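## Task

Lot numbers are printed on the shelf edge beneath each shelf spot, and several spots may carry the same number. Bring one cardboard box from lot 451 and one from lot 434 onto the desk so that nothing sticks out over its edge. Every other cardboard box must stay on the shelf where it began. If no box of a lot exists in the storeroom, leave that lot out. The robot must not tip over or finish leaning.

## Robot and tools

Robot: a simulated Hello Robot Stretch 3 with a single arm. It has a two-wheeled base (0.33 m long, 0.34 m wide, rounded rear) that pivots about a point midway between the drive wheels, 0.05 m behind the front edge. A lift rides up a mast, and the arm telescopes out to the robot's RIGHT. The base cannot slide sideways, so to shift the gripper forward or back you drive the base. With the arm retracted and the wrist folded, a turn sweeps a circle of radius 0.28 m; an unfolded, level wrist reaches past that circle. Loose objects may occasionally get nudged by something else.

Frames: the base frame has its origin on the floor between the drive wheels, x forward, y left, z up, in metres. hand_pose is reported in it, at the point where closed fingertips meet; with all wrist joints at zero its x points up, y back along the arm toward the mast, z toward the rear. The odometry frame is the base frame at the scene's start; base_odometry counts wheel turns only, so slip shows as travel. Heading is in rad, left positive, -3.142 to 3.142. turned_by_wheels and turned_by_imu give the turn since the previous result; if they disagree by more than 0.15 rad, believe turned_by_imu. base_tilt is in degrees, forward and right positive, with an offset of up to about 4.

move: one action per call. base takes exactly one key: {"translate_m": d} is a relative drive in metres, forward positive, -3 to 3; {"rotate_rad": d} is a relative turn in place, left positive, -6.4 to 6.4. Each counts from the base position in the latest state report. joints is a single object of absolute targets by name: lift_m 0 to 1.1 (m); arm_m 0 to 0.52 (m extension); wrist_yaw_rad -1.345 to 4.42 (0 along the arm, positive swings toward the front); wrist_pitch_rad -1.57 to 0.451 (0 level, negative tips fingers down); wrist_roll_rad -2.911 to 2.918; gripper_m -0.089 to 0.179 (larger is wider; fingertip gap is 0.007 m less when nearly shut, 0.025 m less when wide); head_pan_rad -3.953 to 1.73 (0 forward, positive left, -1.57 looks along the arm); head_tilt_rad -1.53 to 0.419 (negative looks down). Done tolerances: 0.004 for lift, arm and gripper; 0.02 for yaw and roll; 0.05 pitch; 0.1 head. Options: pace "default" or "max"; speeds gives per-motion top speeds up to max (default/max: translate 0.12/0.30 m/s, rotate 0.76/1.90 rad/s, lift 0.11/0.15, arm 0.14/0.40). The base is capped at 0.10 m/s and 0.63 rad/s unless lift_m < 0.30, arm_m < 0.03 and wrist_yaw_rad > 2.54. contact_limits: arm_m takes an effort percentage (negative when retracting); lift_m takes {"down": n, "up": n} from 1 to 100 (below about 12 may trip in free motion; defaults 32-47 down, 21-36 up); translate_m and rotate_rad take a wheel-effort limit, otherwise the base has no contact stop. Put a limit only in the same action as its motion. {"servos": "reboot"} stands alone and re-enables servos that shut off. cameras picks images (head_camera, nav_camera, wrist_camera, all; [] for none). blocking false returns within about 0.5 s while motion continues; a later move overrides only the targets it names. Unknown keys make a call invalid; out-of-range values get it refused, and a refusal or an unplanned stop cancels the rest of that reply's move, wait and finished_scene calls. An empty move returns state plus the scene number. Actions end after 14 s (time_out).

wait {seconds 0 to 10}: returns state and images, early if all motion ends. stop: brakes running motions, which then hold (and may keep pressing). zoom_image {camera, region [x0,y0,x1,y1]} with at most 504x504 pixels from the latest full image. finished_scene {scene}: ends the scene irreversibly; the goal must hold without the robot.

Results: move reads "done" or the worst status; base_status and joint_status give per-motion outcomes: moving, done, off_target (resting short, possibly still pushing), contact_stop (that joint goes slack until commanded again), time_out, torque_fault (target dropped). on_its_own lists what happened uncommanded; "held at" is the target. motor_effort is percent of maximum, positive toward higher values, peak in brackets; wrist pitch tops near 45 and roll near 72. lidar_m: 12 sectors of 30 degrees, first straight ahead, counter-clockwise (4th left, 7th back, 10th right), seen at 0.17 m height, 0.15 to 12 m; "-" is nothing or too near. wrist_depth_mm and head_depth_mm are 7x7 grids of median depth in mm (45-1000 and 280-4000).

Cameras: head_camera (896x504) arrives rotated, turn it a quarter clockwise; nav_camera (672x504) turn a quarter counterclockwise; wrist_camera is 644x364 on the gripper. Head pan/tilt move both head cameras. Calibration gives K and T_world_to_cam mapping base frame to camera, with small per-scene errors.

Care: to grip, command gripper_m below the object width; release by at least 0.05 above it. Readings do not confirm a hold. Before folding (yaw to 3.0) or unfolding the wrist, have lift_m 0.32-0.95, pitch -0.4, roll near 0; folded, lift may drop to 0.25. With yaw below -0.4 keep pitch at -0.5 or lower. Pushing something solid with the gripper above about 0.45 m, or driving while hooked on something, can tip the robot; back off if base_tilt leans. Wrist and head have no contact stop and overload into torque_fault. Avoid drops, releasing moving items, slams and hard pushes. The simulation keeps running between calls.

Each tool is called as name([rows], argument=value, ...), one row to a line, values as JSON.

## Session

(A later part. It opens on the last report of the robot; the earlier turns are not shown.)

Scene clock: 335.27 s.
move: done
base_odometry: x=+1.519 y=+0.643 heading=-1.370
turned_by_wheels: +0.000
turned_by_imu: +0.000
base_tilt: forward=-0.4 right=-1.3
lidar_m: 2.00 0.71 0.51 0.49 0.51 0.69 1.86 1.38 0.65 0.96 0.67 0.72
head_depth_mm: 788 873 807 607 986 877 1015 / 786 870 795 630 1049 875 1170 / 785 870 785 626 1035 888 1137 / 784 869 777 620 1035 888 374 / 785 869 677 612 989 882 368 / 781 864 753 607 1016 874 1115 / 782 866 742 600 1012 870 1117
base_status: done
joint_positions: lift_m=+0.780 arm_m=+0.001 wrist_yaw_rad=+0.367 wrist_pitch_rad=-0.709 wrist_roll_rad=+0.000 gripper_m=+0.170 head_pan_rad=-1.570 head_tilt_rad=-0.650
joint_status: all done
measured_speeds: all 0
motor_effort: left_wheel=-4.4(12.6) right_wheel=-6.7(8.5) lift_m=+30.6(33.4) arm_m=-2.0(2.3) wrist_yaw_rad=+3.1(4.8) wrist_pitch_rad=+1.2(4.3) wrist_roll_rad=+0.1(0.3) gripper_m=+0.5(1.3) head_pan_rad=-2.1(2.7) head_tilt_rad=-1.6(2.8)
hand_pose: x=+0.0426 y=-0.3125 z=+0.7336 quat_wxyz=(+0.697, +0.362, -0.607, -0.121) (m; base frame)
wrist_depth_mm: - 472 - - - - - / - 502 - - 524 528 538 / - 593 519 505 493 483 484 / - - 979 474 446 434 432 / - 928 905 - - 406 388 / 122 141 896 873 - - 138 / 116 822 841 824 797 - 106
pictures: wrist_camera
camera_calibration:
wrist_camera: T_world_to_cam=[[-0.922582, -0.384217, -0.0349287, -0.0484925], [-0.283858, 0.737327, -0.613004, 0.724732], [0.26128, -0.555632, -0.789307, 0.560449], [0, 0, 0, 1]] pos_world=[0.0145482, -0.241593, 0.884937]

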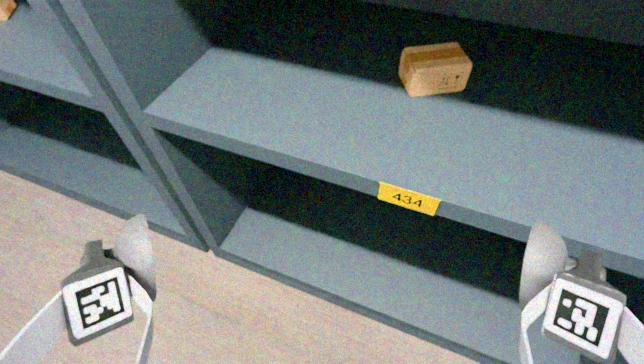

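move(base={"translate_m":-0.013}, joints={"wrist_yaw_rad":0.45,"lift_m":0.7}, cameras=[])

move(joints={"arm_m":0.36}, contact_limits={"arm_m":30}, cameras=["wrist_camera","head_camera"])

Scene clock: 370.17 s.
move: done
base_odometry: x=+1.516 y=+0.656 heading=-1.369
turned_by_wheels: +0.000
turned_by_imu: +0.000
base_tilt: forward=-0.5 right=-1.3
lidar_m: 2.00 0.71 0.51 0.49 0.51 0.69 1.86 1.38 0.64 0.96 0.68 0.72
head_depth_mm: 789 873 806 607 986 877 1038 / 787 876 795 632 1045 873 1135 / 787 872 783 628 1036 891 1126 / 784 867 773 619 1031 883 1107 / 782 868 639 611 979 883 1125 / 784 868 755 607 1014 877 1121 / 783 868 743 599 1014 867 1111
base_status: done
joint_positions: lift_m=+0.700 arm_m=+0.001 wrist_yaw_rad=+0.447 wrist_pitch_rad=-0.710 wrist_roll_rad=+0.000 gripper_m=+0.170 head_pan_rad=-1.570 head_tilt_rad=-0.650
joint_status: all done
measured_speeds: all 0
motor_effort: left_wheel=-4.8(9.4) right_wheel=-7.6(11.2) lift_m=+23.3(27.7) arm_m=-5.6(6.2) wrist_yaw_rad=+1.9(4.4) wrist_pitch_rad=+1.4(1.4) wrist_roll_rad=-0.2(0.3) gripper_m=+0.5(1.1) head_pan_rad=-1.6(2.7) head_tilt_rad=-3.1(3.6)
hand_pose: x=+0.0557 y=-0.3068 z=+0.6535 quat_wxyz=(+0.701, +0.387, -0.592, -0.093) (m; base frame)
wrist_depth_mm: - 480 514 524 485 466 499 / - 546 463 446 441 430 430 / - - - 419 392 380 374 / - 977 856 - - 350 331 / 925 919 874 - - - 325 / 825 141 819 812 - - - / 116 748 751 748 731 - 106
pictures: none
No camera images: "cameras" was empty.

Scene clock: 374.03 s.
move: done
base_odometry: x=+1.516 y=+0.656 heading=-1.369
turned_by_wheels: +0.000
turned_by_imu: +0.000
base_tilt: forward=-0.3 right=-1.1
lidar_m: 2.00 0.71 0.51 0.49 0.51 0.69 1.86 1.38 0.64 0.96 0.68 0.72
head_depth_mm: 788 873 803 608 983 877 979 / 786 871 794 631 1013 422 353 / 783 871 785 598 592 888 1130 / 785 870 772 610 617 884 1124 / 782 866 637 613 958 881 1123 / 782 869 754 606 1020 874 1117 / 782 867 742 599 1015 870 1111
base_status: not commanded
joint_positions: lift_m=+0.700 arm_m=+0.360 wrist_yaw_rad=+0.447 wrist_pitch_rad=-0.710 wrist_roll_rad=+0.000 gripper_m=+0.170 head_pan_rad=-1.570 head_tilt_rad=-0.650
joint_status: all done
measured_speeds: all 0
motor_effort: left_wheel=-4.5(5.2) right_wheel=-7.9(9.1) lift_m=+28.9(29.5) arm_m=+12.6(15.1) wrist_yaw_rad=+1.9(3.4) wrist_pitch_rad=+1.3(1.5) wrist_roll_rad=-0.3(0.4) gripper_m=+0.8(1.3) head_pan_rad=-2.1(2.5) head_tilt_rad=-3.8(4.6)
contact_limits: arm_m 30 (drawing in: default 31, maximum 55; extending or still: default 40, maximum 69)
hand_pose: x=+0.0557 y=-0.6662 z=+0.6535 quat_wxyz=(+0.701, +0.387, -0.592, -0.093) (m; base frame)
wrist_depth_mm: 381 476 506 - - - - / 396 452 445 440 423 - - / 388 395 387 381 380 374 362 / 350 348 344 339 326 334 329 / 313 308 306 259 257 300 299 / 117 141 277 276 274 268 269 / 249 251 253 252 250 245 106
pictures: head_camera (sideways), wrist_camera
camera_calibration:
head_camera: T_world_to_cam=[[-0.046719, 0.561718, -0.826008, 1.09034], [0.997495, -0.0177356, -0.0684791, 0.0826371], [-0.0531157, -0.827138, -0.559482, 0.683991], [0, 0, 0, 1]] pos_world=[0.0048403, -0.0452447, 1.28897]
wrist_camera: T_world_to_cam=[[-0.888889, -0.456795, -0.0348607, -0.225398], [-0.342198, 0.712629, -0.612422, 0.926528], [0.304594, -0.532446, -0.789762, 0.31056], [0, 0, 0, 1]] pos_world=[0.0221073, -0.597876, 0.804837]

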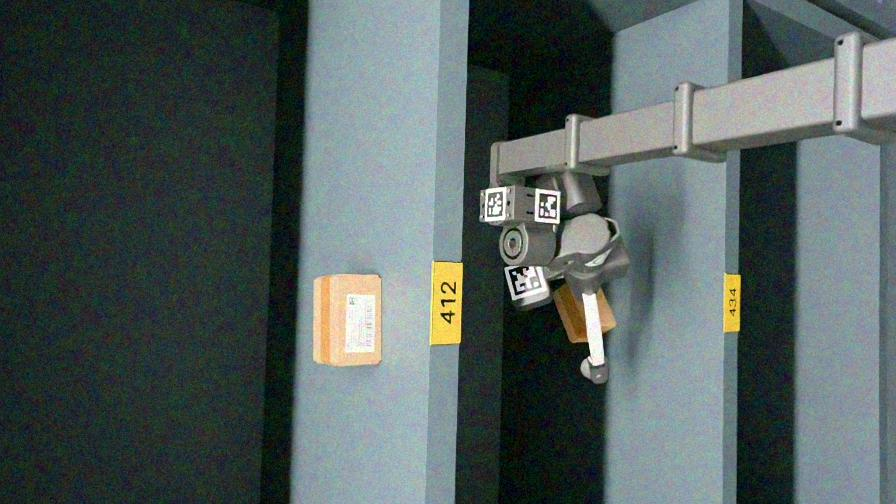

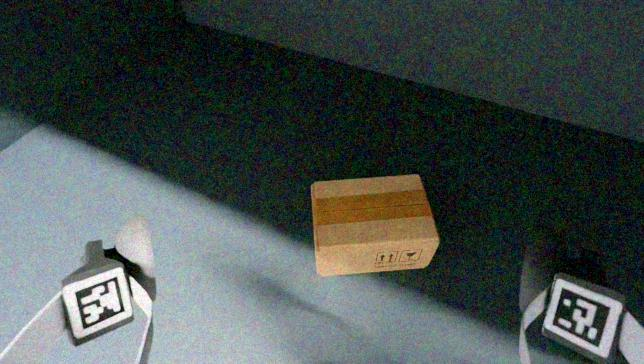

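move(joints={"arm_m":0.439}, contact_limits={"arm_m":30}, cameras=["wrist_camera"])

move(joints={"lift_m":0.614}, contact_limits={"lift_m":{"down":14}}, speeds={"lift_m":0.05}, cameras=["wrist_camera"])

Scene clock: 391.50 s.
move: done
base_odometry: x=+1.516 y=+0.656 heading=-1.369
turned_by_wheels: +0.000
turned_by_imu: +0.000
base_tilt: forward=-0.3 right=-1.3
lidar_m: 2.01 0.71 0.52 0.49 0.51 0.69 1.86 1.38 0.64 0.96 0.68 0.72
head_depth_mm: 789 870 804 608 986 876 976 / 786 872 793 630 1016 428 352 / 787 869 784 623 673 871 1137 / 786 868 776 618 938 887 1130 / 783 868 637 612 964 878 1118 / 781 868 752 605 1015 878 1115 / 781 863 742 599 1012 866 1112
base_status: not commanded
joint_positions: lift_m=+0.700 arm_m=+0.439 wrist_yaw_rad=+0.447 wrist_pitch_rad=-0.710 wrist_roll_rad=+0.000 gripper_m=+0.170 head_pan_rad=-1.570 head_tilt_rad=-0.650
joint_status: all done
measured_speeds: all 0
motor_effort: left_wheel=-4.4(5.5) right_wheel=-7.5(9.0) lift_m=+28.7(31.4) arm_m=+13.5(14.9) wrist_yaw_rad=+2.1(3.3) wrist_pitch_rad=+1.3(1.4) wrist_roll_rad=+0.2(0.3) gripper_m=+0.5(1.2) head_pan_rad=-1.8(2.6) head_tilt_rad=-5.4(5.6)
contact_limits: arm_m 30 (drawing in: default 31, maximum 55; extending or still: default 40, maximum 69)
hand_pose: x=+0.0557 y=-0.7451 z=+0.6535 quat_wxyz=(+0.701, +0.387, -0.592, -0.093) (m; base frame)
wrist_depth_mm: 382 446 - - - - - / 396 450 437 - - - - / 390 394 385 385 372 - - / 351 347 340 343 336 333 321 / 312 309 306 305 300 301 298 / 117 141 272 224 269 267 268 / 248 251 249 208 246 244 106
pictures: wrist_camera
camera_calibration:
wrist_camera: T_world_to_cam=[[-0.888889, -0.456795, -0.0348607, -0.261485], [-0.342198, 0.712629, -0.612422, 0.982826], [0.304594, -0.532446, -0.789762, 0.268497], [0, 0, 0, 1]] pos_world=[0.0221073, -0.676876, 0.804837]

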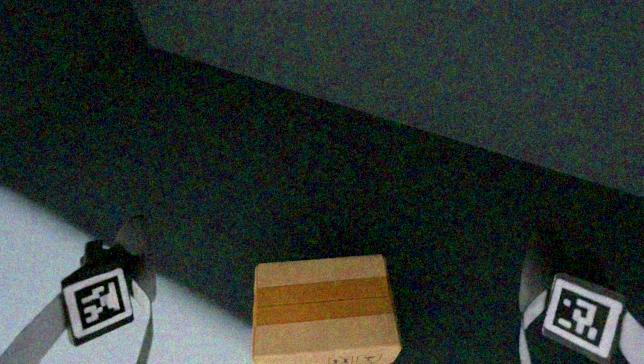

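Scene clock: 393.77 s.
move: done
base_odometry: x=+1.516 y=+0.656 heading=-1.369
turned_by_wheels: +0.000
turned_by_imu: +0.000
base_tilt: forward=-0.3 right=-1.2
lidar_m: 2.00 0.71 0.52 0.49 0.51 0.69 1.86 1.38 0.64 0.96 0.68 0.72
head_depth_mm: 791 874 802 606 985 874 1035 / 786 873 794 630 1048 848 442 / 785 872 784 626 706 820 1107 / 787 870 775 618 734 886 1128 / 784 869 635 611 959 878 1123 / 780 866 752 606 1017 878 1116 / 781 865 742 598 1008 870 1117
base_status: not commanded
joint_positions: lift_m=+0.614 arm_m=+0.439 wrist_yaw_rad=+0.447 wrist_pitch_rad=-0.710 wrist_roll_rad=+0.000 gripper_m=+0.170 head_pan_rad=-1.570 head_tilt_rad=-0.650
joint_status: all done
measured_speeds: all 0
motor_effort: left_wheel=-4.7(5.2) right_wheel=-7.6(9.1) lift_m=+23.1(26.4) arm_m=+11.9(14.0) wrist_yaw_rad=+2.1(3.1) wrist_pitch_rad=+1.3(1.4) wrist_roll_rad=+0.1(0.3) gripper_m=+0.4(1.1) head_pan_rad=-1.7(2.1) head_tilt_rad=-5.7(6.2)
contact_limits: arm_m 30 (drawing in: default 31, maximum 55; extending or still: default 40, maximum 69); lift_m down 14 (down: maximum 72; up: maximum 65)
hand_pose: x=+0.0557 y=-0.7451 z=+0.5675 quat_wxyz=(+0.701, +0.387, -0.592, -0.093) (m; base frame)
wrist_depth_mm: 360 362 356 340 - - - / 312 310 304 302 296 286 - / 271 265 266 261 259 256 252 / 237 235 235 233 228 228 225 / 213 211 155 150 196 204 201 / 117 140 138 138 141 182 182 / 116 171 167 166 167 167 106
pictures: wrist_camera
camera_calibration:
wrist_camera: T_world_to_cam=[[-0.888889, -0.456795, -0.0348607, -0.264483], [-0.342198, 0.712629, -0.612422, 0.930158], [0.304594, -0.532446, -0.789762, 0.200577], [0, 0, 0, 1]] pos_world=[0.0221073, -0.676876, 0.718837]

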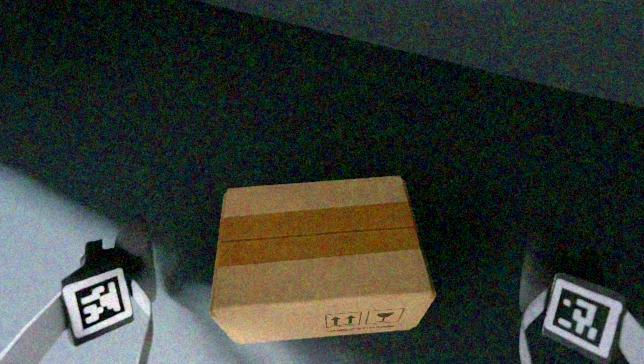

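move(joints={"gripper_m":0.06}, cameras=["wrist_camera"])

move(joints={"lift_m":0.68}, speeds={"lift_m":0.05}, cameras=["wrist_camera"])

Scene clock: 403.23 s.
move: done
base_odometry: x=+1.516 y=+0.656 heading=-1.369
turned_by_wheels: +0.000
turned_by_imu: +0.000
base_tilt: forward=-0.3 right=-1.3
lidar_m: 2.01 0.71 0.51 0.49 0.51 0.69 1.86 1.38 0.64 0.96 0.68 0.72
head_depth_mm: 787 874 803 609 982 878 1038 / 788 874 792 630 1040 848 442 / 784 872 785 625 706 821 1106 / 786 867 771 617 734 885 1130 / 785 869 636 610 961 878 1125 / 783 870 753 604 1015 870 1114 / 779 866 741 599 1012 870 1110
base_status: not commanded
joint_positions: lift_m=+0.614 arm_m=+0.439 wrist_yaw_rad=+0.449 wrist_pitch_rad=-0.710 wrist_roll_rad=+0.000 gripper_m=+0.061 head_pan_rad=-1.570 head_tilt_rad=-0.650
joint_status: all done
measured_speeds: all 0
motor_effort: left_wheel=-4.9(5.2) right_wheel=-8.3(8.9) lift_m=+23.7(24.5) arm_m=+7.6(9.5) wrist_yaw_rad=+0.1(3.4) wrist_pitch_rad=+1.4(1.5) wrist_roll_rad=-0.3(0.3) gripper_m=-11.9(84.6) head_pan_rad=-1.3(2.1) head_tilt_rad=-5.5(6.2)
contact_limits: arm_m 30 (drawing in: default 31, maximum 55; extending or still: default 40, maximum 69); lift_m down 14 (down: maximum 72; up: maximum 65)
hand_pose: x=+0.0559 y=-0.7450 z=+0.5675 quat_wxyz=(+0.701, +0.387, -0.591, -0.092) (m; base frame)
wrist_depth_mm: 358 365 357 341 - - - / 314 310 306 302 297 285 - / 270 266 264 261 259 255 254 / 238 237 233 232 227 228 225 / 214 211 152 150 149 204 201 / 192 192 133 139 136 181 183 / 179 169 167 166 167 164 168
pictures: wrist_camera
camera_calibration:
wrist_camera: T_world_to_cam=[[-0.888146, -0.458235, -0.0348923, -0.265318], [-0.343333, 0.712077, -0.612429, 0.929777], [0.305482, -0.531946, -0.789755, 0.200914], [0, 0, 0, 1]] pos_world=[0.0222065, -0.676775, 0.718837]

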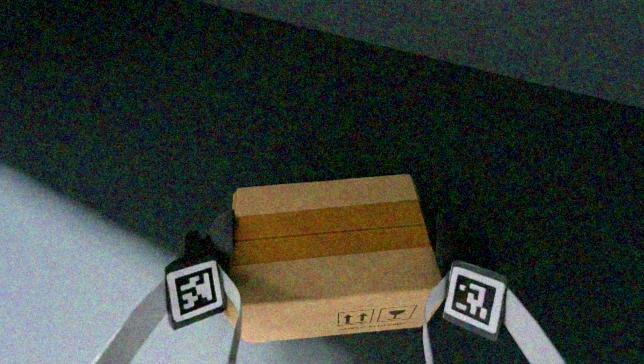

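Scene clock: 405.10 s.
move: done
base_odometry: x=+1.516 y=+0.656 heading=-1.369
turned_by_wheels: +0.000
turned_by_imu: +0.000
base_tilt: forward=-0.4 right=-1.2
lidar_m: 2.00 0.71 0.52 0.49 0.51 0.69 1.87 1.38 0.64 0.96 0.68 0.73
head_depth_mm: 789 873 801 607 982 877 1016 / 786 872 795 628 1014 464 363 / 784 870 783 624 640 864 1128 / 784 866 772 617 935 883 1126 / 783 866 637 612 958 880 1122 / 784 868 753 604 1017 876 1113 / 780 870 741 598 1007 869 1112
base_status: not commanded
joint_positions: lift_m=+0.680 arm_m=+0.439 wrist_yaw_rad=+0.449 wrist_pitch_rad=-0.715 wrist_roll_rad=+0.000 gripper_m=+0.061 head_pan_rad=-1.570 head_tilt_rad=-0.650
joint_status: all done
measured_speeds: all 0
motor_effort: left_wheel=-4.6(5.1) right_wheel=-8.8(8.9) lift_m=+31.3(34.9) arm_m=+7.1(8.6) wrist_yaw_rad=+0.6(1.9) wrist_pitch_rad=+2.3(2.5) wrist_roll_rad=-0.2(0.3) gripper_m=-11.6(12.3) head_pan_rad=-1.1(1.9) head_tilt_rad=-5.4(6.2)
contact_limits: arm_m 30 (drawing in: default 31, maximum 55; extending or still: default 40, maximum 69)
hand_pose: x=+0.0555 y=-0.7441 z=+0.6325 quat_wxyz=(+0.701, +0.389, -0.590, -0.094) (m; base frame)
wrist_depth_mm: 383 454 - - - - - / 396 414 412 392 - - - / 365 361 357 351 349 335 - / 320 318 315 318 308 306 303 / 289 286 152 150 150 276 273 / 260 257 133 139 136 245 247 / 241 228 225 223 224 222 229
pictures: wrist_camera
camera_calibration:
wrist_camera: T_world_to_cam=[[-0.888233, -0.458052, -0.0350849, -0.262664], [-0.344714, 0.715037, -0.608189, 0.968464], [0.303669, -0.528119, -0.793017, 0.257933], [0, 0, 0, 1]] pos_world=[0.0222097, -0.676582, 0.784339]

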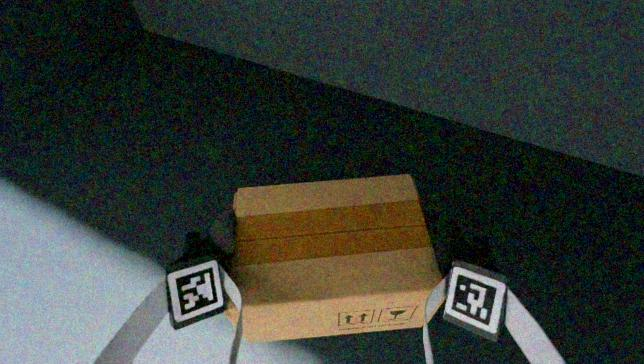

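move(joints={"arm_m":0.0,"lift_m":0.72}, cameras=[])

move(joints={"wrist_yaw_rad":1.6,"head_tilt_rad":-0.5,"head_pan_rad":-1.57}, base={"translate_m":-0.8}, cameras=["head_camera","wrist_camera","nav_camera"])

Scene clock: 426.50 s.
move: done
base_odometry: x=+1.516 y=+0.656 heading=-1.369
turned_by_wheels: +0.000
turned_by_imu: +0.000
base_tilt: forward=-0.3 right=-1.3
lidar_m: 2.00 0.71 0.51 0.50 0.51 0.69 1.86 1.38 0.64 0.96 0.68 0.72
head_depth_mm: 787 876 804 608 988 875 1035 / 788 870 795 630 1048 894 1140 / 787 870 781 625 1037 890 1132 / 784 869 774 618 1032 883 1128 / 785 867 638 612 1026 880 558 / 782 867 753 606 1020 877 1120 / 782 864 742 600 1013 870 1110
base_status: not commanded
joint_positions: lift_m=+0.720 arm_m=+0.001 wrist_yaw_rad=+0.449 wrist_pitch_rad=-0.716 wrist_roll_rad=+0.000 gripper_m=+0.061 head_pan_rad=-1.570 head_tilt_rad=-0.650
joint_status: all done
measured_speeds: all 0
motor_effort: left_wheel=-4.0(5.1) right_wheel=-8.2(9.1) lift_m=+25.3(34.9) arm_m=-12.1(14.9) wrist_yaw_rad=+0.6(2.0) wrist_pitch_rad=+2.5(2.6) wrist_roll_rad=+0.0(0.3) gripper_m=-11.6(12.2) head_pan_rad=-1.1(1.8) head_tilt_rad=-4.6(5.6)
hand_pose: x=+0.0554 y=-0.3056 z=+0.6724 quat_wxyz=(+0.701, +0.389, -0.590, -0.094) (m; base frame)
wrist_depth_mm: - 481 539 533 526 514 510 / - 553 488 468 465 460 457 / - - - 431 406 400 397 / - - 736 165 377 370 353 / 932 943 152 150 149 - 334 / 857 865 133 139 136 - - / 796 771 749 732 729 - -
pictures: none
No camera images: "cameras" was empty.

Scene clock: 435.63 s.
move: done
base_odometry: x=+1.356 y=+1.440 heading=-1.370
turned_by_wheels: +0.000
turned_by_imu: -0.001
base_tilt: forward=-0.4 right=-1.1
lidar_m: 1.97 0.70 0.50 0.48 0.50 0.68 1.58 0.75 0.74 0.97 0.61 1.34
head_depth_mm: 800 864 944 739 1114 969 831 / 798 863 938 712 1112 960 822 / 796 863 937 694 1100 952 819 / 791 858 935 713 1122 947 816 / 792 856 929 706 1118 938 812 / 791 855 921 697 1119 938 808 / 791 846 904 690 919 907 804
base_status: done
joint_positions: lift_m=+0.720 arm_m=+0.001 wrist_yaw_rad=+1.597 wrist_pitch_rad=-0.716 wrist_roll_rad=+0.000 gripper_m=+0.061 head_pan_rad=-1.570 head_tilt_rad=-0.500
joint_status: all done
measured_speeds: all 0
motor_effort: left_wheel=-6.3(12.3) right_wheel=-4.1(13.2) lift_m=+31.0(32.2) arm_m=+4.2(12.6) wrist_yaw_rad=+2.2(4.6) wrist_pitch_rad=+2.4(2.6) wrist_roll_rad=+0.1(0.4) gripper_m=-11.4(12.2) head_pan_rad=-0.9(1.9) head_tilt_rad=+4.0(5.4)
hand_pose: x=+0.1561 y=-0.1411 z=+0.6724 quat_wxyz=(+0.640, +0.647, -0.284, +0.301) (m; base frame)
wrist_depth_mm: - - - - - - 542 / - - - - - - - / - - - - - - - / - - - - - - - / - 928 152 150 150 898 - / 767 854 133 139 136 - - / - 755 751 739 747 733 -
pictures: head_camera (sideways), nav_camera (sideways), wrist_camera
camera_calibration:
head_camera: T_world_to_cam=[[-0.0465724, 0.432321, -0.900517, 1.18757], [0.997507, -0.0277193, -0.064896, 0.0779905], [-0.0530176, -0.901294, -0.429952, 0.515476], [0, 0, 0, 1]] pos_world=[0.00484103, -0.0466526, 1.29612]
nav_camera: T_world_to_cam=[[0.0173528, -0.455981, 0.88982, -1.11495], [-0.999791, -0.0175225, 0.0105182, 0.0426246], [0.0107957, -0.889817, -0.45619, 0.54692], [0, 0, 0, 1]] pos_world=[0.0560588, -0.0209899, 1.24116]
wrist_camera: T_world_to_cam=[[0.053501, -0.997952, -0.0350523, -0.118939], [-0.793964, -0.0212238, -0.607594, 0.561994], [0.605606, 0.0603372, -0.793474, 0.613686], [0, 0, 0, 1]] pos_world=[0.0809148, -0.143796, 0.824239]

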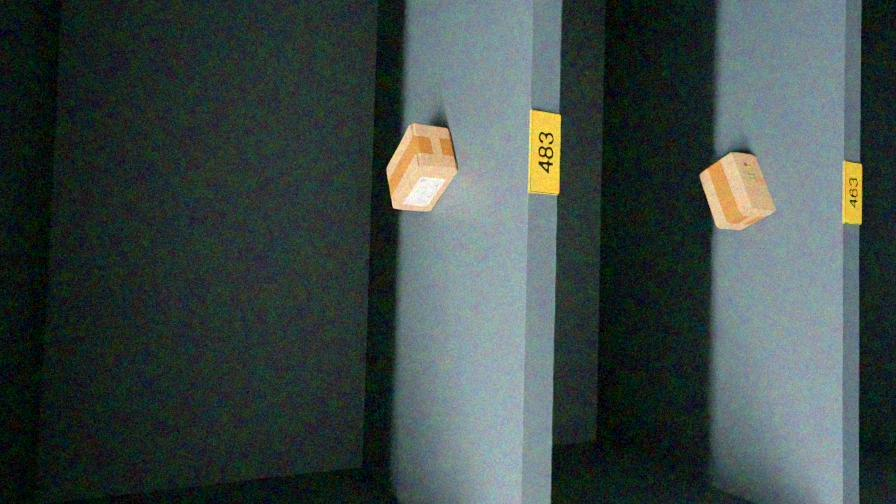

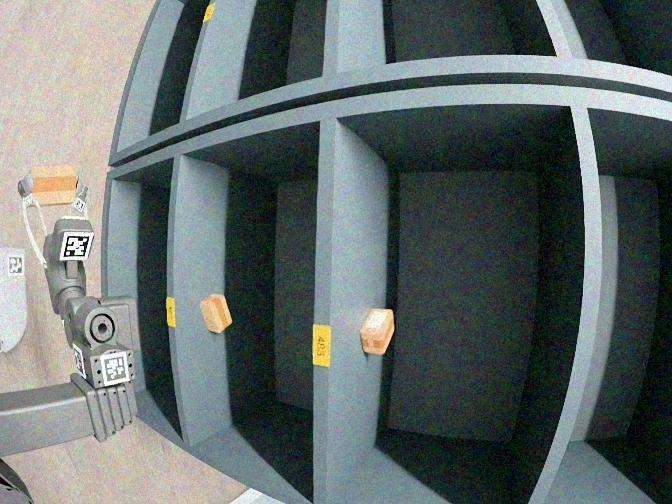

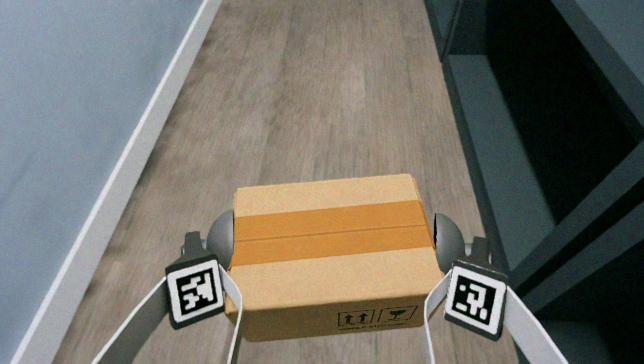

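move(base={"translate_m":-0.95}, cameras=[])

move(base={"rotate_rad":-1.57}, joints={"head_pan_rad":0,"head_tilt_rad":-0.4}, cameras=["nav_camera","head_camera"])

Scene clock: 457.67 s.
move: done
base_odometry: x=+1.166 y=+2.371 heading=-1.370
turned_by_wheels: +0.000
turned_by_imu: -0.001
base_tilt: forward=-0.3 right=-1.1
lidar_m: 1.92 0.68 0.49 0.47 0.49 0.66 0.64 0.66 0.90 2.39 0.65 1.36
head_depth_mm: 1764 1717 1696 1682 1639 1538 1326 / 2584 2520 2422 2409 2031 1623 1320 / 2735 2951 3217 2986 2093 1613 1312 / 2727 2958 3219 2951 2075 1602 1303 / 2738 2969 3198 2876 2058 1597 1300 / 2691 2946 3199 2887 2036 1586 1297 / 2734 2914 3066 2864 1875 1248 1229
base_status: done
joint_positions: lift_m=+0.720 arm_m=+0.001 wrist_yaw_rad=+1.597 wrist_pitch_rad=-0.716 wrist_roll_rad=+0.000 gripper_m=+0.061 head_pan_rad=-1.570 head_tilt_rad=-0.500
joint_status: not commanded
measured_speeds: all 0
motor_effort: left_wheel=-6.4(12.8) right_wheel=-4.4(11.8) lift_m=+29.1(31.2) arm_m=+12.5(13.6) wrist_yaw_rad=+1.9(4.2) wrist_pitch_rad=+2.5(2.6) wrist_roll_rad=-0.1(0.3) gripper_m=-11.5(12.3) head_pan_rad=-0.2(1.0) head_tilt_rad=+3.8(5.1)
hand_pose: x=+0.1561 y=-0.1411 z=+0.6724 quat_wxyz=(+0.640, +0.647, -0.284, +0.301) (m; base frame)
wrist_depth_mm: - - - - - - - / - - - - - - - / - - - - - - - / - - - - - 970 - / - 915 152 150 150 877 - / 774 123 133 140 136 125 - / 705 772 762 742 744 726 740
pictures: none
No camera images: "cameras" was empty.

Scene clock: 461.27 s.
move: done
base_odometry: x=+1.166 y=+2.371 heading=-2.939
turned_by_wheels: -1.570
turned_by_imu: -1.545
base_tilt: forward=-0.3 right=-1.1
lidar_m: 2.51 0.65 1.36 1.84 0.67 0.49 0.47 0.49 0.67 0.64 0.66 0.91
head_depth_mm: 1816 1776 1750 1712 1679 1627 1427 / 2684 2636 2567 2503 2229 1796 1425 / 2782 2934 3149 3270 2472 1795 1416 / 2745 2903 3149 3326 2433 1769 1416 / 2740 2929 3125 3328 2383 1772 1404 / 2772 2930 3065 3281 2368 1754 1393 / 2744 2963 3046 3304 2246 1626 1261
base_status: done
joint_positions: lift_m=+0.720 arm_m=+0.001 wrist_yaw_rad=+1.597 wrist_pitch_rad=-0.716 wrist_roll_rad=+0.000 gripper_m=+0.061 head_pan_rad=+0.001 head_tilt_rad=-0.397
joint_status: all done
measured_speeds: all 0
motor_effort: left_wheel=+8.9(12.1) right_wheel=-9.6(13.7) lift_m=+28.1(29.4) arm_m=+4.3(12.9) wrist_yaw_rad=+2.7(3.6) wrist_pitch_rad=+2.5(2.6) wrist_roll_rad=+0.0(0.4) gripper_m=-11.4(12.2) head_pan_rad=-3.6(4.8) head_tilt_rad=-3.5(6.5)
hand_pose: x=+0.1561 y=-0.1411 z=+0.6724 quat_wxyz=(+0.640, +0.647, -0.284, +0.302) (m; base frame)
wrist_depth_mm: - - - - - - 631 / - - - - - - 622 / - - - - - - 622 / - - - - - 983 621 / 932 945 152 150 150 891 613 / 861 852 133 139 136 808 669 / 796 770 749 738 728 726 639
pictures: head_camera (sideways), nav_camera (sideways)
camera_calibration:
head_camera: T_world_to_cam=[[-0.337098, -0.0466481, -0.940313, 1.24124], [0.0340535, 0.997514, -0.0616938, 0.0797164], [0.940853, -0.0528178, -0.334672, 0.385444], [0, 0, 0, 1]] pos_world=[0.053057, -0.00125863, 1.30107]
nav_camera: T_world_to_cam=[[0.361844, 0.0174193, 0.932076, -1.17224], [0.0166485, -0.999787, 0.0122216, 0.0341945], [0.93209, 0.0110953, -0.362057, 0.418748], [0, 0, 0, 1]] pos_world=[0.033287, 0.0499606, 1.24381]

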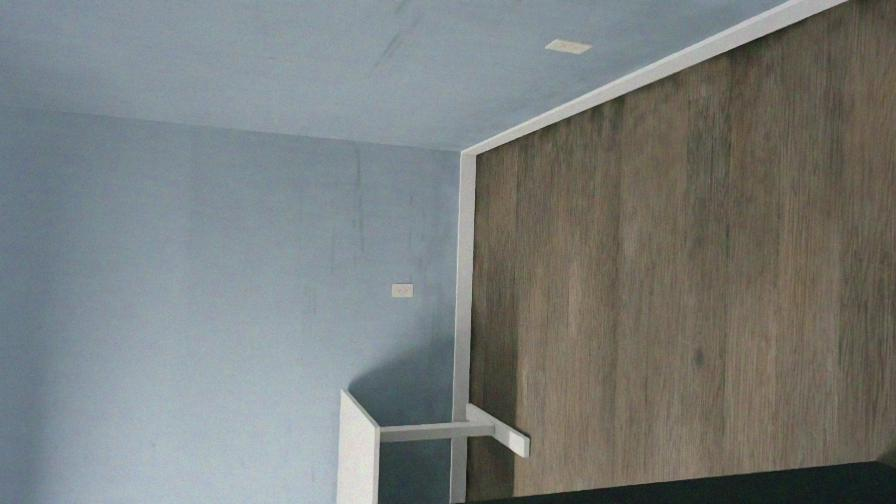

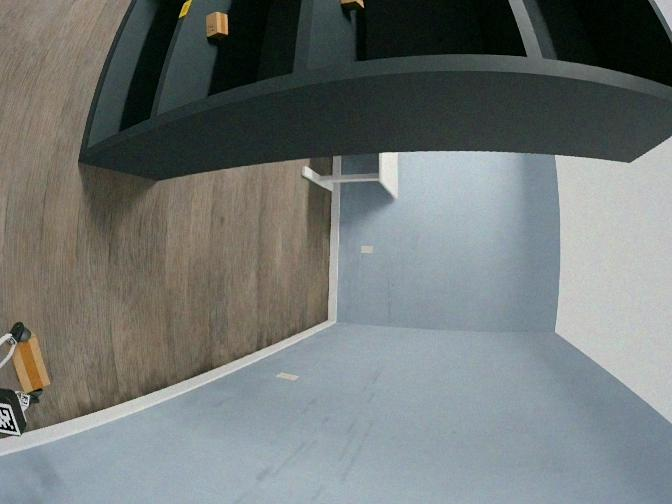

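move(base={"translate_m":1.25}, joints={"head_pan_rad":0.6,"head_tilt_rad":-0.4}, cameras=["nav_camera","head_camera"])

Scene clock: 480.63 s.
move: done
base_odometry: x=-0.058 y=+2.119 heading=-2.939
turned_by_wheels: +0.000
turned_by_imu: +0.001
base_tilt: forward=-0.4 right=-1.1
lidar_m: 2.03 1.76 2.55 0.98 0.47 0.54 1.71 0.91 0.67 0.64 0.67 0.92
head_depth_mm: 1736 1800 1906 2007 2111 1796 1429 / 1824 1927 2042 2129 2221 1783 1415 / 1952 2042 2175 1893 2137 1780 1408 / 2078 2185 2334 2012 2396 1767 1400 / 2204 2358 2507 2093 2396 1757 1401 / 2401 2552 2689 2170 2259 1750 1395 / 2568 2802 2942 2594 2338 1737 1385
base_status: done
joint_positions: lift_m=+0.720 arm_m=+0.001 wrist_yaw_rad=+1.597 wrist_pitch_rad=-0.716 wrist_roll_rad=+0.000 gripper_m=+0.061 head_pan_rad=+0.600 head_tilt_rad=-0.400
joint_status: all done
measured_speeds: all 0
motor_effort: left_wheel=+8.1(13.3) right_wheel=+0.6(11.0) lift_m=+25.4(28.3) arm_m=-11.2(13.3) wrist_yaw_rad=+1.6(3.5) wrist_pitch_rad=+2.5(2.6) wrist_roll_rad=-0.1(0.4) gripper_m=-11.6(12.2) head_pan_rad=-3.0(4.6) head_tilt_rad=-0.2(7.0)
hand_pose: x=+0.1561 y=-0.1410 z=+0.6724 quat_wxyz=(+0.640, +0.647, -0.284, +0.302) (m; base frame)
wrist_depth_mm: - - - - - - 607 / - - - - - - 601 / - - - - - - 625 / - - - - - 964 621 / 942 970 152 150 150 886 621 / 861 864 133 139 136 812 704 / 804 765 749 741 740 720 671
pictures: head_camera (sideways), nav_camera (sideways)
camera_calibration:
head_camera: T_world_to_cam=[[-0.255021, -0.230567, -0.939044, 1.23905], [-0.534492, 0.842911, -0.0618083, 0.0833787], [0.805781, 0.486149, -0.338196, 0.390851], [0, 0, 0, 1]] pos_world=[0.0456077, 0.0253907, 1.30086]
nav_camera: T_world_to_cam=[[0.291843, 0.220338, 0.930741, -1.17004], [0.577448, -0.816337, 0.0121903, 0.0308041], [0.762484, 0.533897, -0.365475, 0.424262], [0, 0, 0, 1]] pos_world=[0.000186549, 0.0564384, 1.24369]

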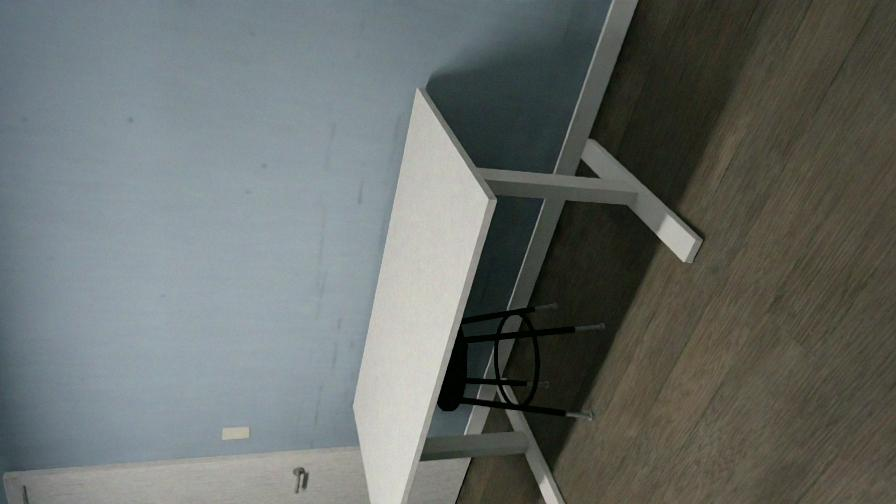

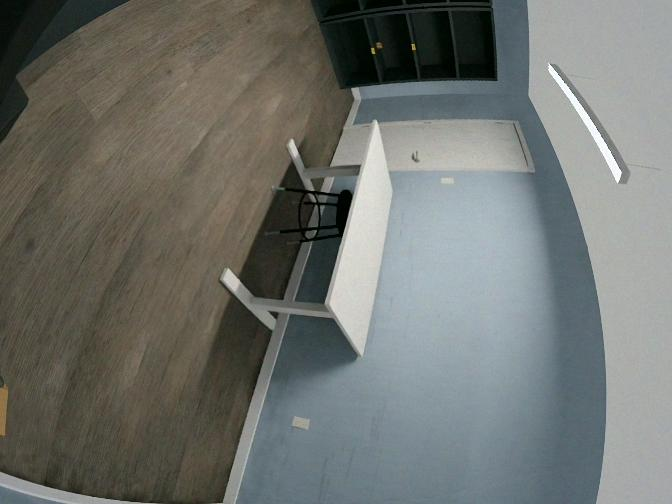

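move(base={"translate_m":0.72}, joints={"lift_m":0.97}, cameras=[])

move(base={"rotate_rad":1.6}, joints={"head_pan_rad":-1.4,"head_tilt_rad":-0.5}, cameras=["nav_camera","head_camera"])

Scene clock: 507.13 s.
move: done
base_odometry: x=-0.763 y=+1.974 heading=-2.939
turned_by_wheels: +0.000
turned_by_imu: +0.000
base_tilt: forward=-0.3 right=-1.2
lidar_m: 1.32 1.15 1.52 3.60 1.37 1.04 2.42 0.91 0.67 0.65 0.67 0.92
head_depth_mm: 1113 1168 1227 1296 1372 1451 1426 / 1176 1235 1310 1380 1469 1573 1430 / 1257 1322 1397 1490 1587 1667 1409 / 1337 1411 1501 1563 1715 1743 1406 / 1433 1515 1631 1676 1266 1432 1396 / 1546 1658 1766 1669 1126 1736 1364 / 1660 1794 1949 1634 1060 1744 1382
base_status: done
joint_positions: lift_m=+0.970 arm_m=+0.001 wrist_yaw_rad=+1.597 wrist_pitch_rad=-0.716 wrist_roll_rad=+0.000 gripper_m=+0.061 head_pan_rad=+0.600 head_tilt_rad=-0.400
joint_status: all done
measured_speeds: all 0
motor_effort: left_wheel=+8.3(13.4) right_wheel=+1.2(11.0) lift_m=+24.1(34.3) arm_m=-9.6(11.7) wrist_yaw_rad=+2.0(4.1) wrist_pitch_rad=+2.5(2.7) wrist_roll_rad=-0.1(0.4) gripper_m=-11.8(12.4) head_pan_rad=-3.0(3.8) head_tilt_rad=+3.1(4.3)
hand_pose: x=+0.1560 y=-0.1410 z=+0.9223 quat_wxyz=(+0.640, +0.647, -0.284, +0.301) (m; base frame)
wrist_depth_mm: - - - - - - - / - - - - - - 639 / - - - - - - 632 / - - - - - - 630 / - - 152 151 150 - 624 / - - 133 140 136 125 620 / - - 951 953 955 942 622
pictures: none
No camera images: "cameras" was empty.

Scene clock: 510.77 s.
move: done
base_odometry: x=-0.763 y=+1.974 heading=-1.339
turned_by_wheels: +1.600
turned_by_imu: +1.574
base_tilt: forward=-0.3 right=-1.3
lidar_m: 3.48 1.34 1.03 2.36 0.90 0.67 0.65 0.68 0.94 1.32 1.16 1.51
head_depth_mm: 1057 1133 1221 1335 1464 1583 - / 1078 1151 1248 1363 1501 1623 - / 1084 1171 1275 1398 1537 1632 1304 / 1102 1199 1308 1429 1574 1599 1310 / 1126 1215 1335 1457 1625 1599 1330 / 1150 1248 1361 1490 1667 1574 1358 / 1167 1270 1397 1484 1705 1574 1321
base_status: done
joint_positions: lift_m=+0.970 arm_m=+0.001 wrist_yaw_rad=+1.597 wrist_pitch_rad=-0.716 wrist_roll_rad=+0.000 gripper_m=+0.061 head_pan_rad=-1.401 head_tilt_rad=-0.500
joint_status: all done
measured_speeds: all 0
motor_effort: left_wheel=-9.2(12.6) right_wheel=+8.8(12.8) lift_m=+24.2(25.1) arm_m=-13.0(13.5) wrist_yaw_rad=+1.7(4.0) wrist_pitch_rad=+2.6(2.7) wrist_roll_rad=+0.0(0.3) gripper_m=-11.6(12.0) head_pan_rad=+3.7(5.3) head_tilt_rad=-4.4(7.2)
hand_pose: x=+0.1560 y=-0.1410 z=+0.9223 quat_wxyz=(+0.640, +0.647, -0.284, +0.301) (m; base frame)
wrist_depth_mm: - - - - - - - / - - - - - - - / - - - - - - - / - - - - - - - / - - 152 150 150 - - / - - 133 139 136 - - / - - 988 961 960 946 967
pictures: head_camera (sideways), nav_camera (sideways)
camera_calibration:
head_camera: T_world_to_cam=[[-0.118533, 0.418469, -0.900463, 1.18792], [0.987999, 0.140152, -0.0649232, 0.0781242], [0.0990332, -0.897353, -0.430059, 0.514732], [0, 0, 0, 1]] pos_world=[0.0126449, -0.0461604, 1.29611]
nav_camera: T_world_to_cam=[[0.0936731, -0.446716, 0.889759, -1.11538], [-0.982661, -0.185113, 0.0105153, 0.0424962], [0.160009, -0.875316, -0.45631, 0.546086], [0, 0, 0, 1]] pos_world=[0.0588618, -0.0123921, 1.24116]

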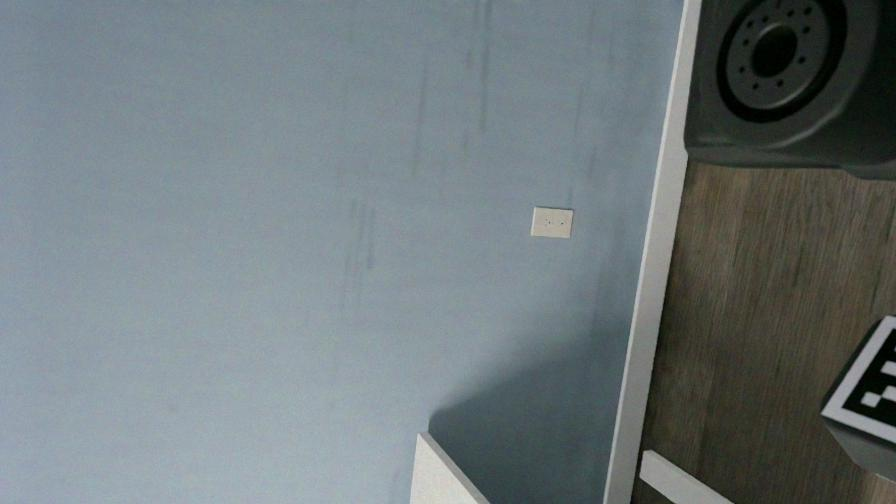

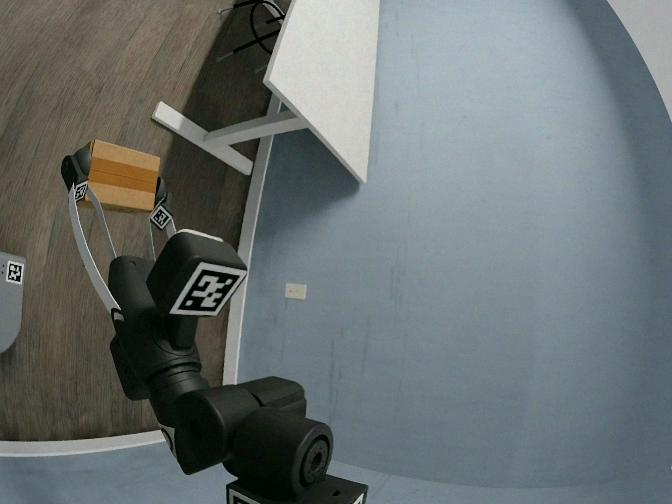

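move(base={"translate_m":0.95}, cameras=["nav_camera","head_camera"], joints={"head_pan_rad":-1.57,"head_tilt_rad":-0.5})

Scene clock: 525.17 s.
move: done
base_odometry: x=-0.545 y=+1.050 heading=-1.339
turned_by_wheels: +0.000
turned_by_imu: +0.000
base_tilt: forward=-0.2 right=-1.2
lidar_m: 2.69 1.32 0.97 0.94 0.99 1.64 1.58 1.66 1.38 0.90 0.88 1.38
head_depth_mm: 1102 1194 1303 1419 1558 - - / 1104 1199 1295 1387 950 - - / 1102 1192 1300 1346 938 799 - / 1107 1196 1297 1329 934 770 1343 / 1105 1204 1297 1324 927 764 1301 / 1103 1195 1307 1300 919 760 1298 / 1104 1195 1305 1287 912 757 1293
base_status: done
joint_positions: lift_m=+0.970 arm_m=+0.001 wrist_yaw_rad=+1.597 wrist_pitch_rad=-0.716 wrist_roll_rad=+0.000 gripper_m=+0.061 head_pan_rad=-1.570 head_tilt_rad=-0.500
joint_status: all done
measured_speeds: all 0
motor_effort: left_wheel=+5.4(8.7) right_wheel=+4.2(13.9) lift_m=+25.9(27.0) arm_m=-12.1(13.4) wrist_yaw_rad=+2.1(3.6) wrist_pitch_rad=+2.5(2.6) wrist_roll_rad=+0.0(0.4) gripper_m=-11.3(12.3) head_pan_rad=-2.9(5.1) head_tilt_rad=-3.2(6.9)
hand_pose: x=+0.1560 y=-0.1410 z=+0.9223 quat_wxyz=(+0.640, +0.647, -0.284, +0.301) (m; base frame)
wrist_depth_mm: - - - - - - - / - - - - - - - / - - - - - - - / - - - - - - - / - - 152 150 150 - - / - - 133 140 136 - - / - - 970 949 960 952 972
pictures: head_camera (sideways), nav_camera (sideways)
camera_calibration:
head_camera: T_world_to_cam=[[-0.0466134, 0.432402, -0.900475, 1.18752], [0.997505, -0.0276934, -0.0649344, 0.0780416], [-0.053015, -0.901256, -0.430032, 0.515582], [0, 0, 0, 1]] pos_world=[0.00484091, -0.0466523, 1.29611]
nav_camera: T_world_to_cam=[[0.0173525, -0.456101, 0.889759, -1.11487], [-0.999791, -0.0175236, 0.0105156, 0.0426278], [0.0107956, -0.889756, -0.45631, 0.54707], [0, 0, 0, 1]] pos_world=[0.0560588, -0.0209895, 1.24116]

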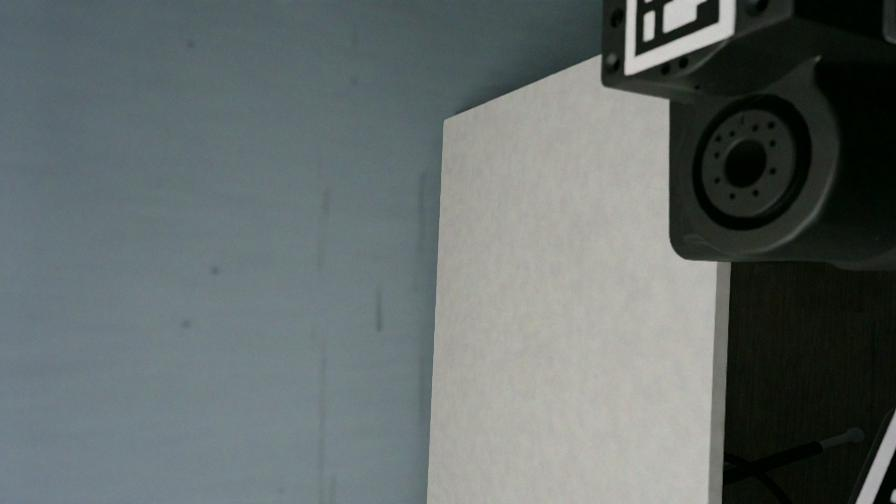

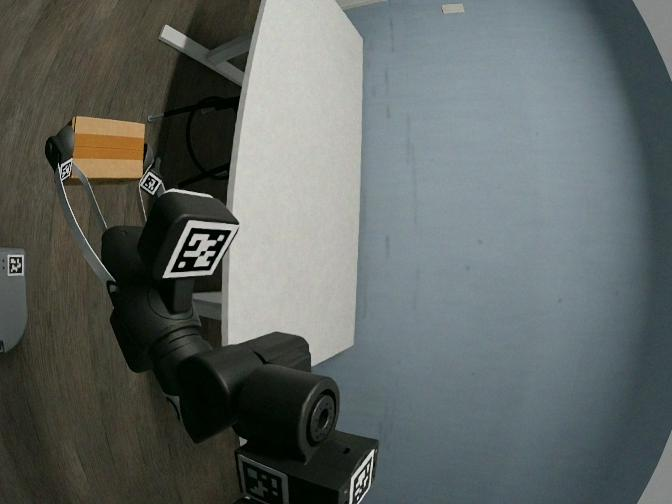

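move(joints={"wrist_yaw_rad":0.1}, cameras=[])

move(joints={"arm_m":0.40}, cameras=["wrist_camera"])

move(joints={"lift_m":0.84}, contact_limits={"lift_m":{"down":14}}, cameras=["head_camera","wrist_camera"])

Scene clock: 546.33 s.
move: done
base_odometry: x=-0.545 y=+1.050 heading=-1.339
turned_by_wheels: +0.000
turned_by_imu: +0.000
base_tilt: forward=-0.3 right=-1.2
lidar_m: 2.69 1.32 0.98 0.95 0.99 1.64 1.59 1.66 1.38 0.90 0.88 1.38
head_depth_mm: 1103 1191 1289 1421 1548 - - / 1106 1195 1294 1384 952 - - / 1103 1190 1293 1349 936 - - / 1105 1190 1305 1330 930 - - / 1109 1191 1303 1312 925 737 375 / 1109 1198 1303 1300 920 760 1263 / 1107 1200 1308 1292 909 755 1251
base_status: not commanded
joint_positions: lift_m=+0.970 arm_m=+0.001 wrist_yaw_rad=+0.103 wrist_pitch_rad=-0.716 wrist_roll_rad=+0.000 gripper_m=+0.061 head_pan_rad=-1.570 head_tilt_rad=-0.500
joint_status: all done
measured_speeds: all 0
motor_effort: left_wheel=+5.6(5.9) right_wheel=+4.6(5.4) lift_m=+27.3(27.5) arm_m=-11.4(12.1) wrist_yaw_rad=-2.4(6.8) wrist_pitch_rad=+2.5(2.6) wrist_roll_rad=+0.0(0.4) gripper_m=-11.7(12.1) head_pan_rad=-3.2(3.7) head_tilt_rad=-2.3(3.6)
hand_pose: x=-0.0033 y=-0.3221 z=+0.9223 quat_wxyz=(+0.674, +0.282, -0.648, -0.214) (m; base frame)
wrist_depth_mm: - - - - - - - / - - - - - - - / - - - - - - - / - - - 165 168 - - / - - 152 151 150 - - / - - 133 139 136 - - / - - 987 949 952 950 991
pictures: none
No camera images: "cameras" was empty.

Scene clock: 550.47 s.
move: done
base_odometry: x=-0.545 y=+1.050 heading=-1.339
turned_by_wheels: +0.000
turned_by_imu: +0.000
base_tilt: forward=-0.3 right=-1.1
lidar_m: 2.69 1.32 0.98 0.95 0.99 1.64 1.58 1.66 1.38 0.90 0.88 1.38
head_depth_mm: 1102 1196 1292 298 1529 782 1324 / 1104 1187 488 488 946 780 1317 / 1106 1198 499 1135 939 775 1274 / 1104 1192 1252 563 895 767 1299 / 1103 1194 1303 1320 925 764 1295 / 1105 1198 1304 1304 915 756 1285 / 1114 1189 1309 1281 914 757 1259
base_status: not commanded
joint_positions: lift_m=+0.970 arm_m=+0.400 wrist_yaw_rad=+0.103 wrist_pitch_rad=-0.717 wrist_roll_rad=+0.000 gripper_m=+0.061 head_pan_rad=-1.570 head_tilt_rad=-0.500
joint_status: all done
measured_speeds: all 0
motor_effort: left_wheel=+5.3(5.8) right_wheel=+4.3(5.3) lift_m=+27.5(27.9) arm_m=+13.1(14.9) wrist_yaw_rad=-3.2(4.8) wrist_pitch_rad=+2.6(2.7) wrist_roll_rad=+0.0(0.3) gripper_m=-11.5(12.2) head_pan_rad=-2.8(3.7) head_tilt_rad=-1.7(3.5)
hand_pose: x=-0.0033 y=-0.7214 z=+0.9222 quat_wxyz=(+0.674, +0.282, -0.648, -0.214) (m; base frame)
wrist_depth_mm: - - - - - - - / - - - - - - - / - - - - - - - / - - - 164 164 - - / - - 152 150 150 - - / - - 133 140 136 - - / - - 141 157 - - -
pictures: wrist_camera
camera_calibration:
wrist_camera: T_world_to_cam=[[-0.990878, -0.130114, -0.035092, -0.0581813], [-0.0822903, 0.790398, -0.607041, 1.16229], [0.106721, -0.598616, -0.793895, 0.46684], [0, 0, 0, 1]] pos_world=[-0.011827, -0.646786, 1.07414]

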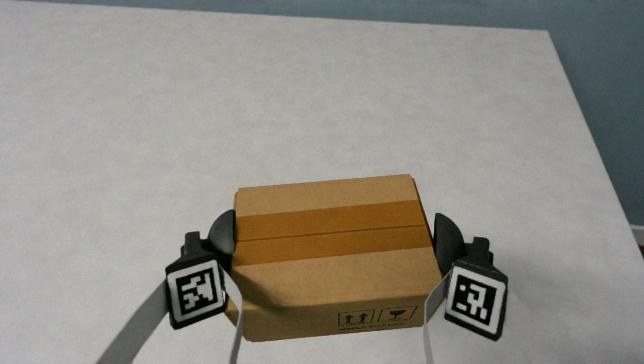

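Scene clock: 552.47 s.
move: done
base_odometry: x=-0.545 y=+1.050 heading=-1.339
turned_by_wheels: +0.000
turned_by_imu: +0.000
base_tilt: forward=-0.4 right=-1.2
lidar_m: 2.69 1.32 0.98 0.95 0.99 1.64 1.59 1.65 1.38 0.90 0.89 1.38
head_depth_mm: 1101 1190 1296 1431 1561 315 - / 1102 1197 1300 1388 417 338 1313 / 1104 1186 1295 567 834 773 1273 / 1099 1192 1303 1324 663 767 1305 / 1104 1194 1304 1316 888 765 1299 / 1113 1199 1297 1307 917 759 1287 / 1106 1195 1306 1282 914 755 1254
base_status: not commanded
joint_positions: lift_m=+0.840 arm_m=+0.400 wrist_yaw_rad=+0.103 wrist_pitch_rad=-0.717 wrist_roll_rad=+0.000 gripper_m=+0.061 head_pan_rad=-1.570 head_tilt_rad=-0.500
joint_status: all done
measured_speeds: all 0
motor_effort: left_wheel=+5.2(5.8) right_wheel=+4.8(5.4) lift_m=+25.6(27.1) arm_m=+11.1(13.5) wrist_yaw_rad=-3.2(4.4) wrist_pitch_rad=+2.6(2.7) wrist_roll_rad=+0.0(0.3) gripper_m=-11.7(12.1) head_pan_rad=-2.1(3.3) head_tilt_rad=-1.7(3.0)
contact_limits: lift_m down 14 (down: maximum 72; up: maximum 65)
hand_pose: x=-0.0033 y=-0.7214 z=+0.7922 quat_wxyz=(+0.674, +0.282, -0.648, -0.214) (m; base frame)
wrist_depth_mm: - - - - - - - / - - - - - - - / - - - - - - - / - - - 164 164 - - / - - 152 150 150 - - / - - 133 140 137 - - / - - 141 157 - - -
pictures: head_camera (sideways), wrist_camera
camera_calibration:
head_camera: T_world_to_cam=[[-0.0465703, 0.432405, -0.900476, 1.18752], [0.997502, -0.0278026, -0.064939, 0.0780427], [-0.0531156, -0.901251, -0.43003, 0.51558], [0, 0, 0, 1]] pos_world=[0.00484076, -0.0466523, 1.29611]
wrist_camera: T_world_to_cam=[[-0.990878, -0.130114, -0.035092, -0.0627433], [-0.0822903, 0.790398, -0.607041, 1.08338], [0.106721, -0.598616, -0.793895, 0.363633], [0, 0, 0, 1]] pos_world=[-0.011827, -0.646786, 0.944139]

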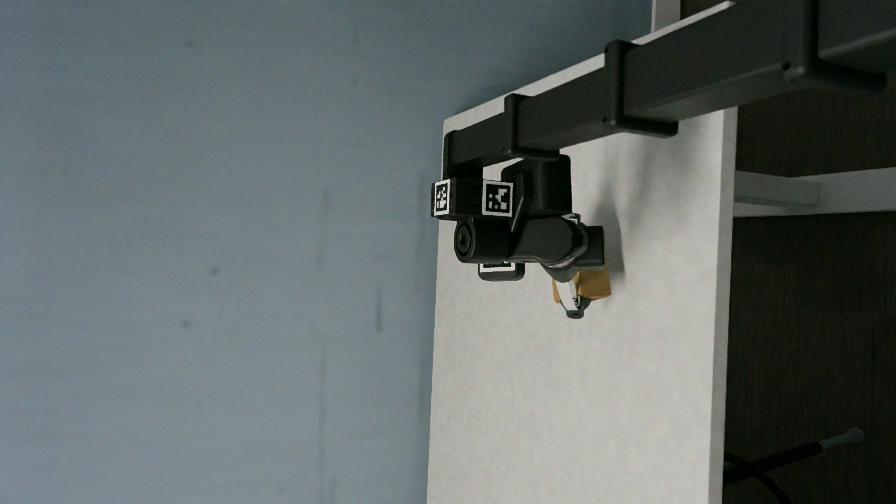

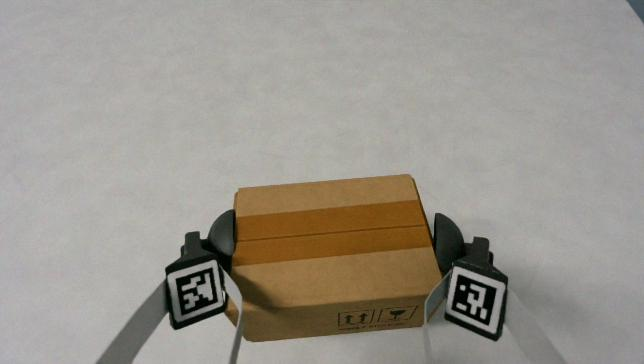

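move(joints={"lift_m":0.74}, contact_limits={"lift_m":{"down":13}}, speeds={"lift_m":0.03}, cameras=["head_camera","wrist_camera"])

Scene clock: 561.27 s.
move: contact_stop
base_odometry: x=-0.545 y=+1.050 heading=-1.339
turned_by_wheels: +0.000
turned_by_imu: +0.000
base_tilt: forward=-0.4 right=-1.2
lidar_m: 2.68 1.32 0.98 0.95 0.98 1.64 1.59 1.66 1.38 0.90 0.89 1.38
head_depth_mm: 1102 1188 1293 1430 1554 757 323 / 1106 1191 1301 1386 872 379 332 / 1110 1192 1297 1347 566 774 1273 / 1103 1195 1301 1335 591 770 1303 / 1106 1201 1300 1321 925 763 1291 / 1110 1203 1300 1304 918 759 1294 / 1105 1195 1299 1289 913 756 1256
base_status: not commanded
joint_positions: lift_m=+0.782 arm_m=+0.400 wrist_yaw_rad=+0.103 wrist_pitch_rad=-0.630 wrist_roll_rad=-0.005 gripper_m=+0.061 head_pan_rad=-1.570 head_tilt_rad=-0.500
joint_status: lift_m contact_stop (moved -0.058 of -0.100)
measured_speeds: translate_m=+0.000 rotate_rad=+0.000 lift_m=+0.006 arm_m=+0.000 wrist_yaw_rad=+0.000 wrist_pitch_rad=+0.000 wrist_roll_rad=+0.000 head_pan_rad=+0.000 head_tilt_rad=+0.000
on_its_own: lift_m is slack since a contact_stop (your +0.740 is given up); wrist_pitch_rad is at rest, and its effort (-13.2) is outside its rest range (-8 to +12)
motor_effort: left_wheel=+1.5(5.9) right_wheel=+4.1(5.4) lift_m=+20.4(29.2) arm_m=+7.7(9.9) wrist_yaw_rad=-3.1(4.7) wrist_pitch_rad=-13.2(14.4) wrist_roll_rad=+1.7(1.8) gripper_m=-11.9(12.4) head_pan_rad=-2.4(3.0) head_tilt_rad=-2.1(2.5)
contact_limits: lift_m down 13 (down: maximum 72; up: maximum 65)
hand_pose: x=-0.0018 y=-0.7369 z=+0.7504 quat_wxyz=(+0.685, +0.254, -0.658, -0.184) (m; base frame)
wrist_depth_mm: - - - - - - - / - - - - - - - / - - - - - - - / - - - 165 164 - - / - - 150 149 148 - - / - - 133 136 135 - - / - - 142 147 154 113 -
pictures: head_camera (sideways), wrist_camera
camera_calibration:
head_camera: T_world_to_cam=[[-0.0465703, 0.432405, -0.900476, 1.18752], [0.997502, -0.0278026, -0.064939, 0.0780427], [-0.0531156, -0.901251, -0.43003, 0.51558], [0, 0, 0, 1]] pos_world=[0.00484076, -0.0466523, 1.29611]
wrist_camera: T_world_to_cam=[[-0.990363, -0.135529, -0.0285042, -0.0736174], [-0.0811461, 0.734636, -0.673592, 1.07913], [0.112231, -0.664787, -0.738554, 0.230727], [0, 0, 0, 1]] pos_world=[-0.0112354, -0.649362, 0.8952]

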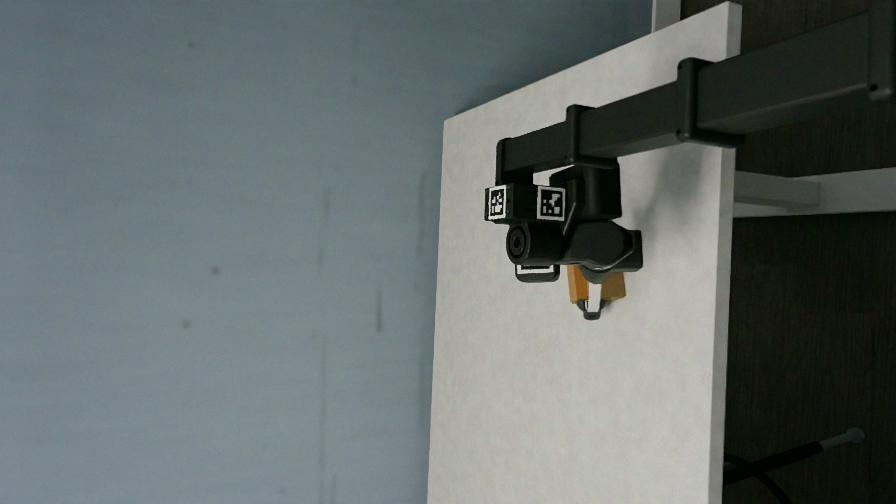

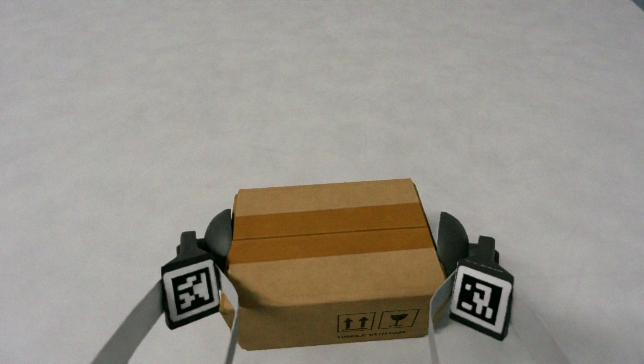

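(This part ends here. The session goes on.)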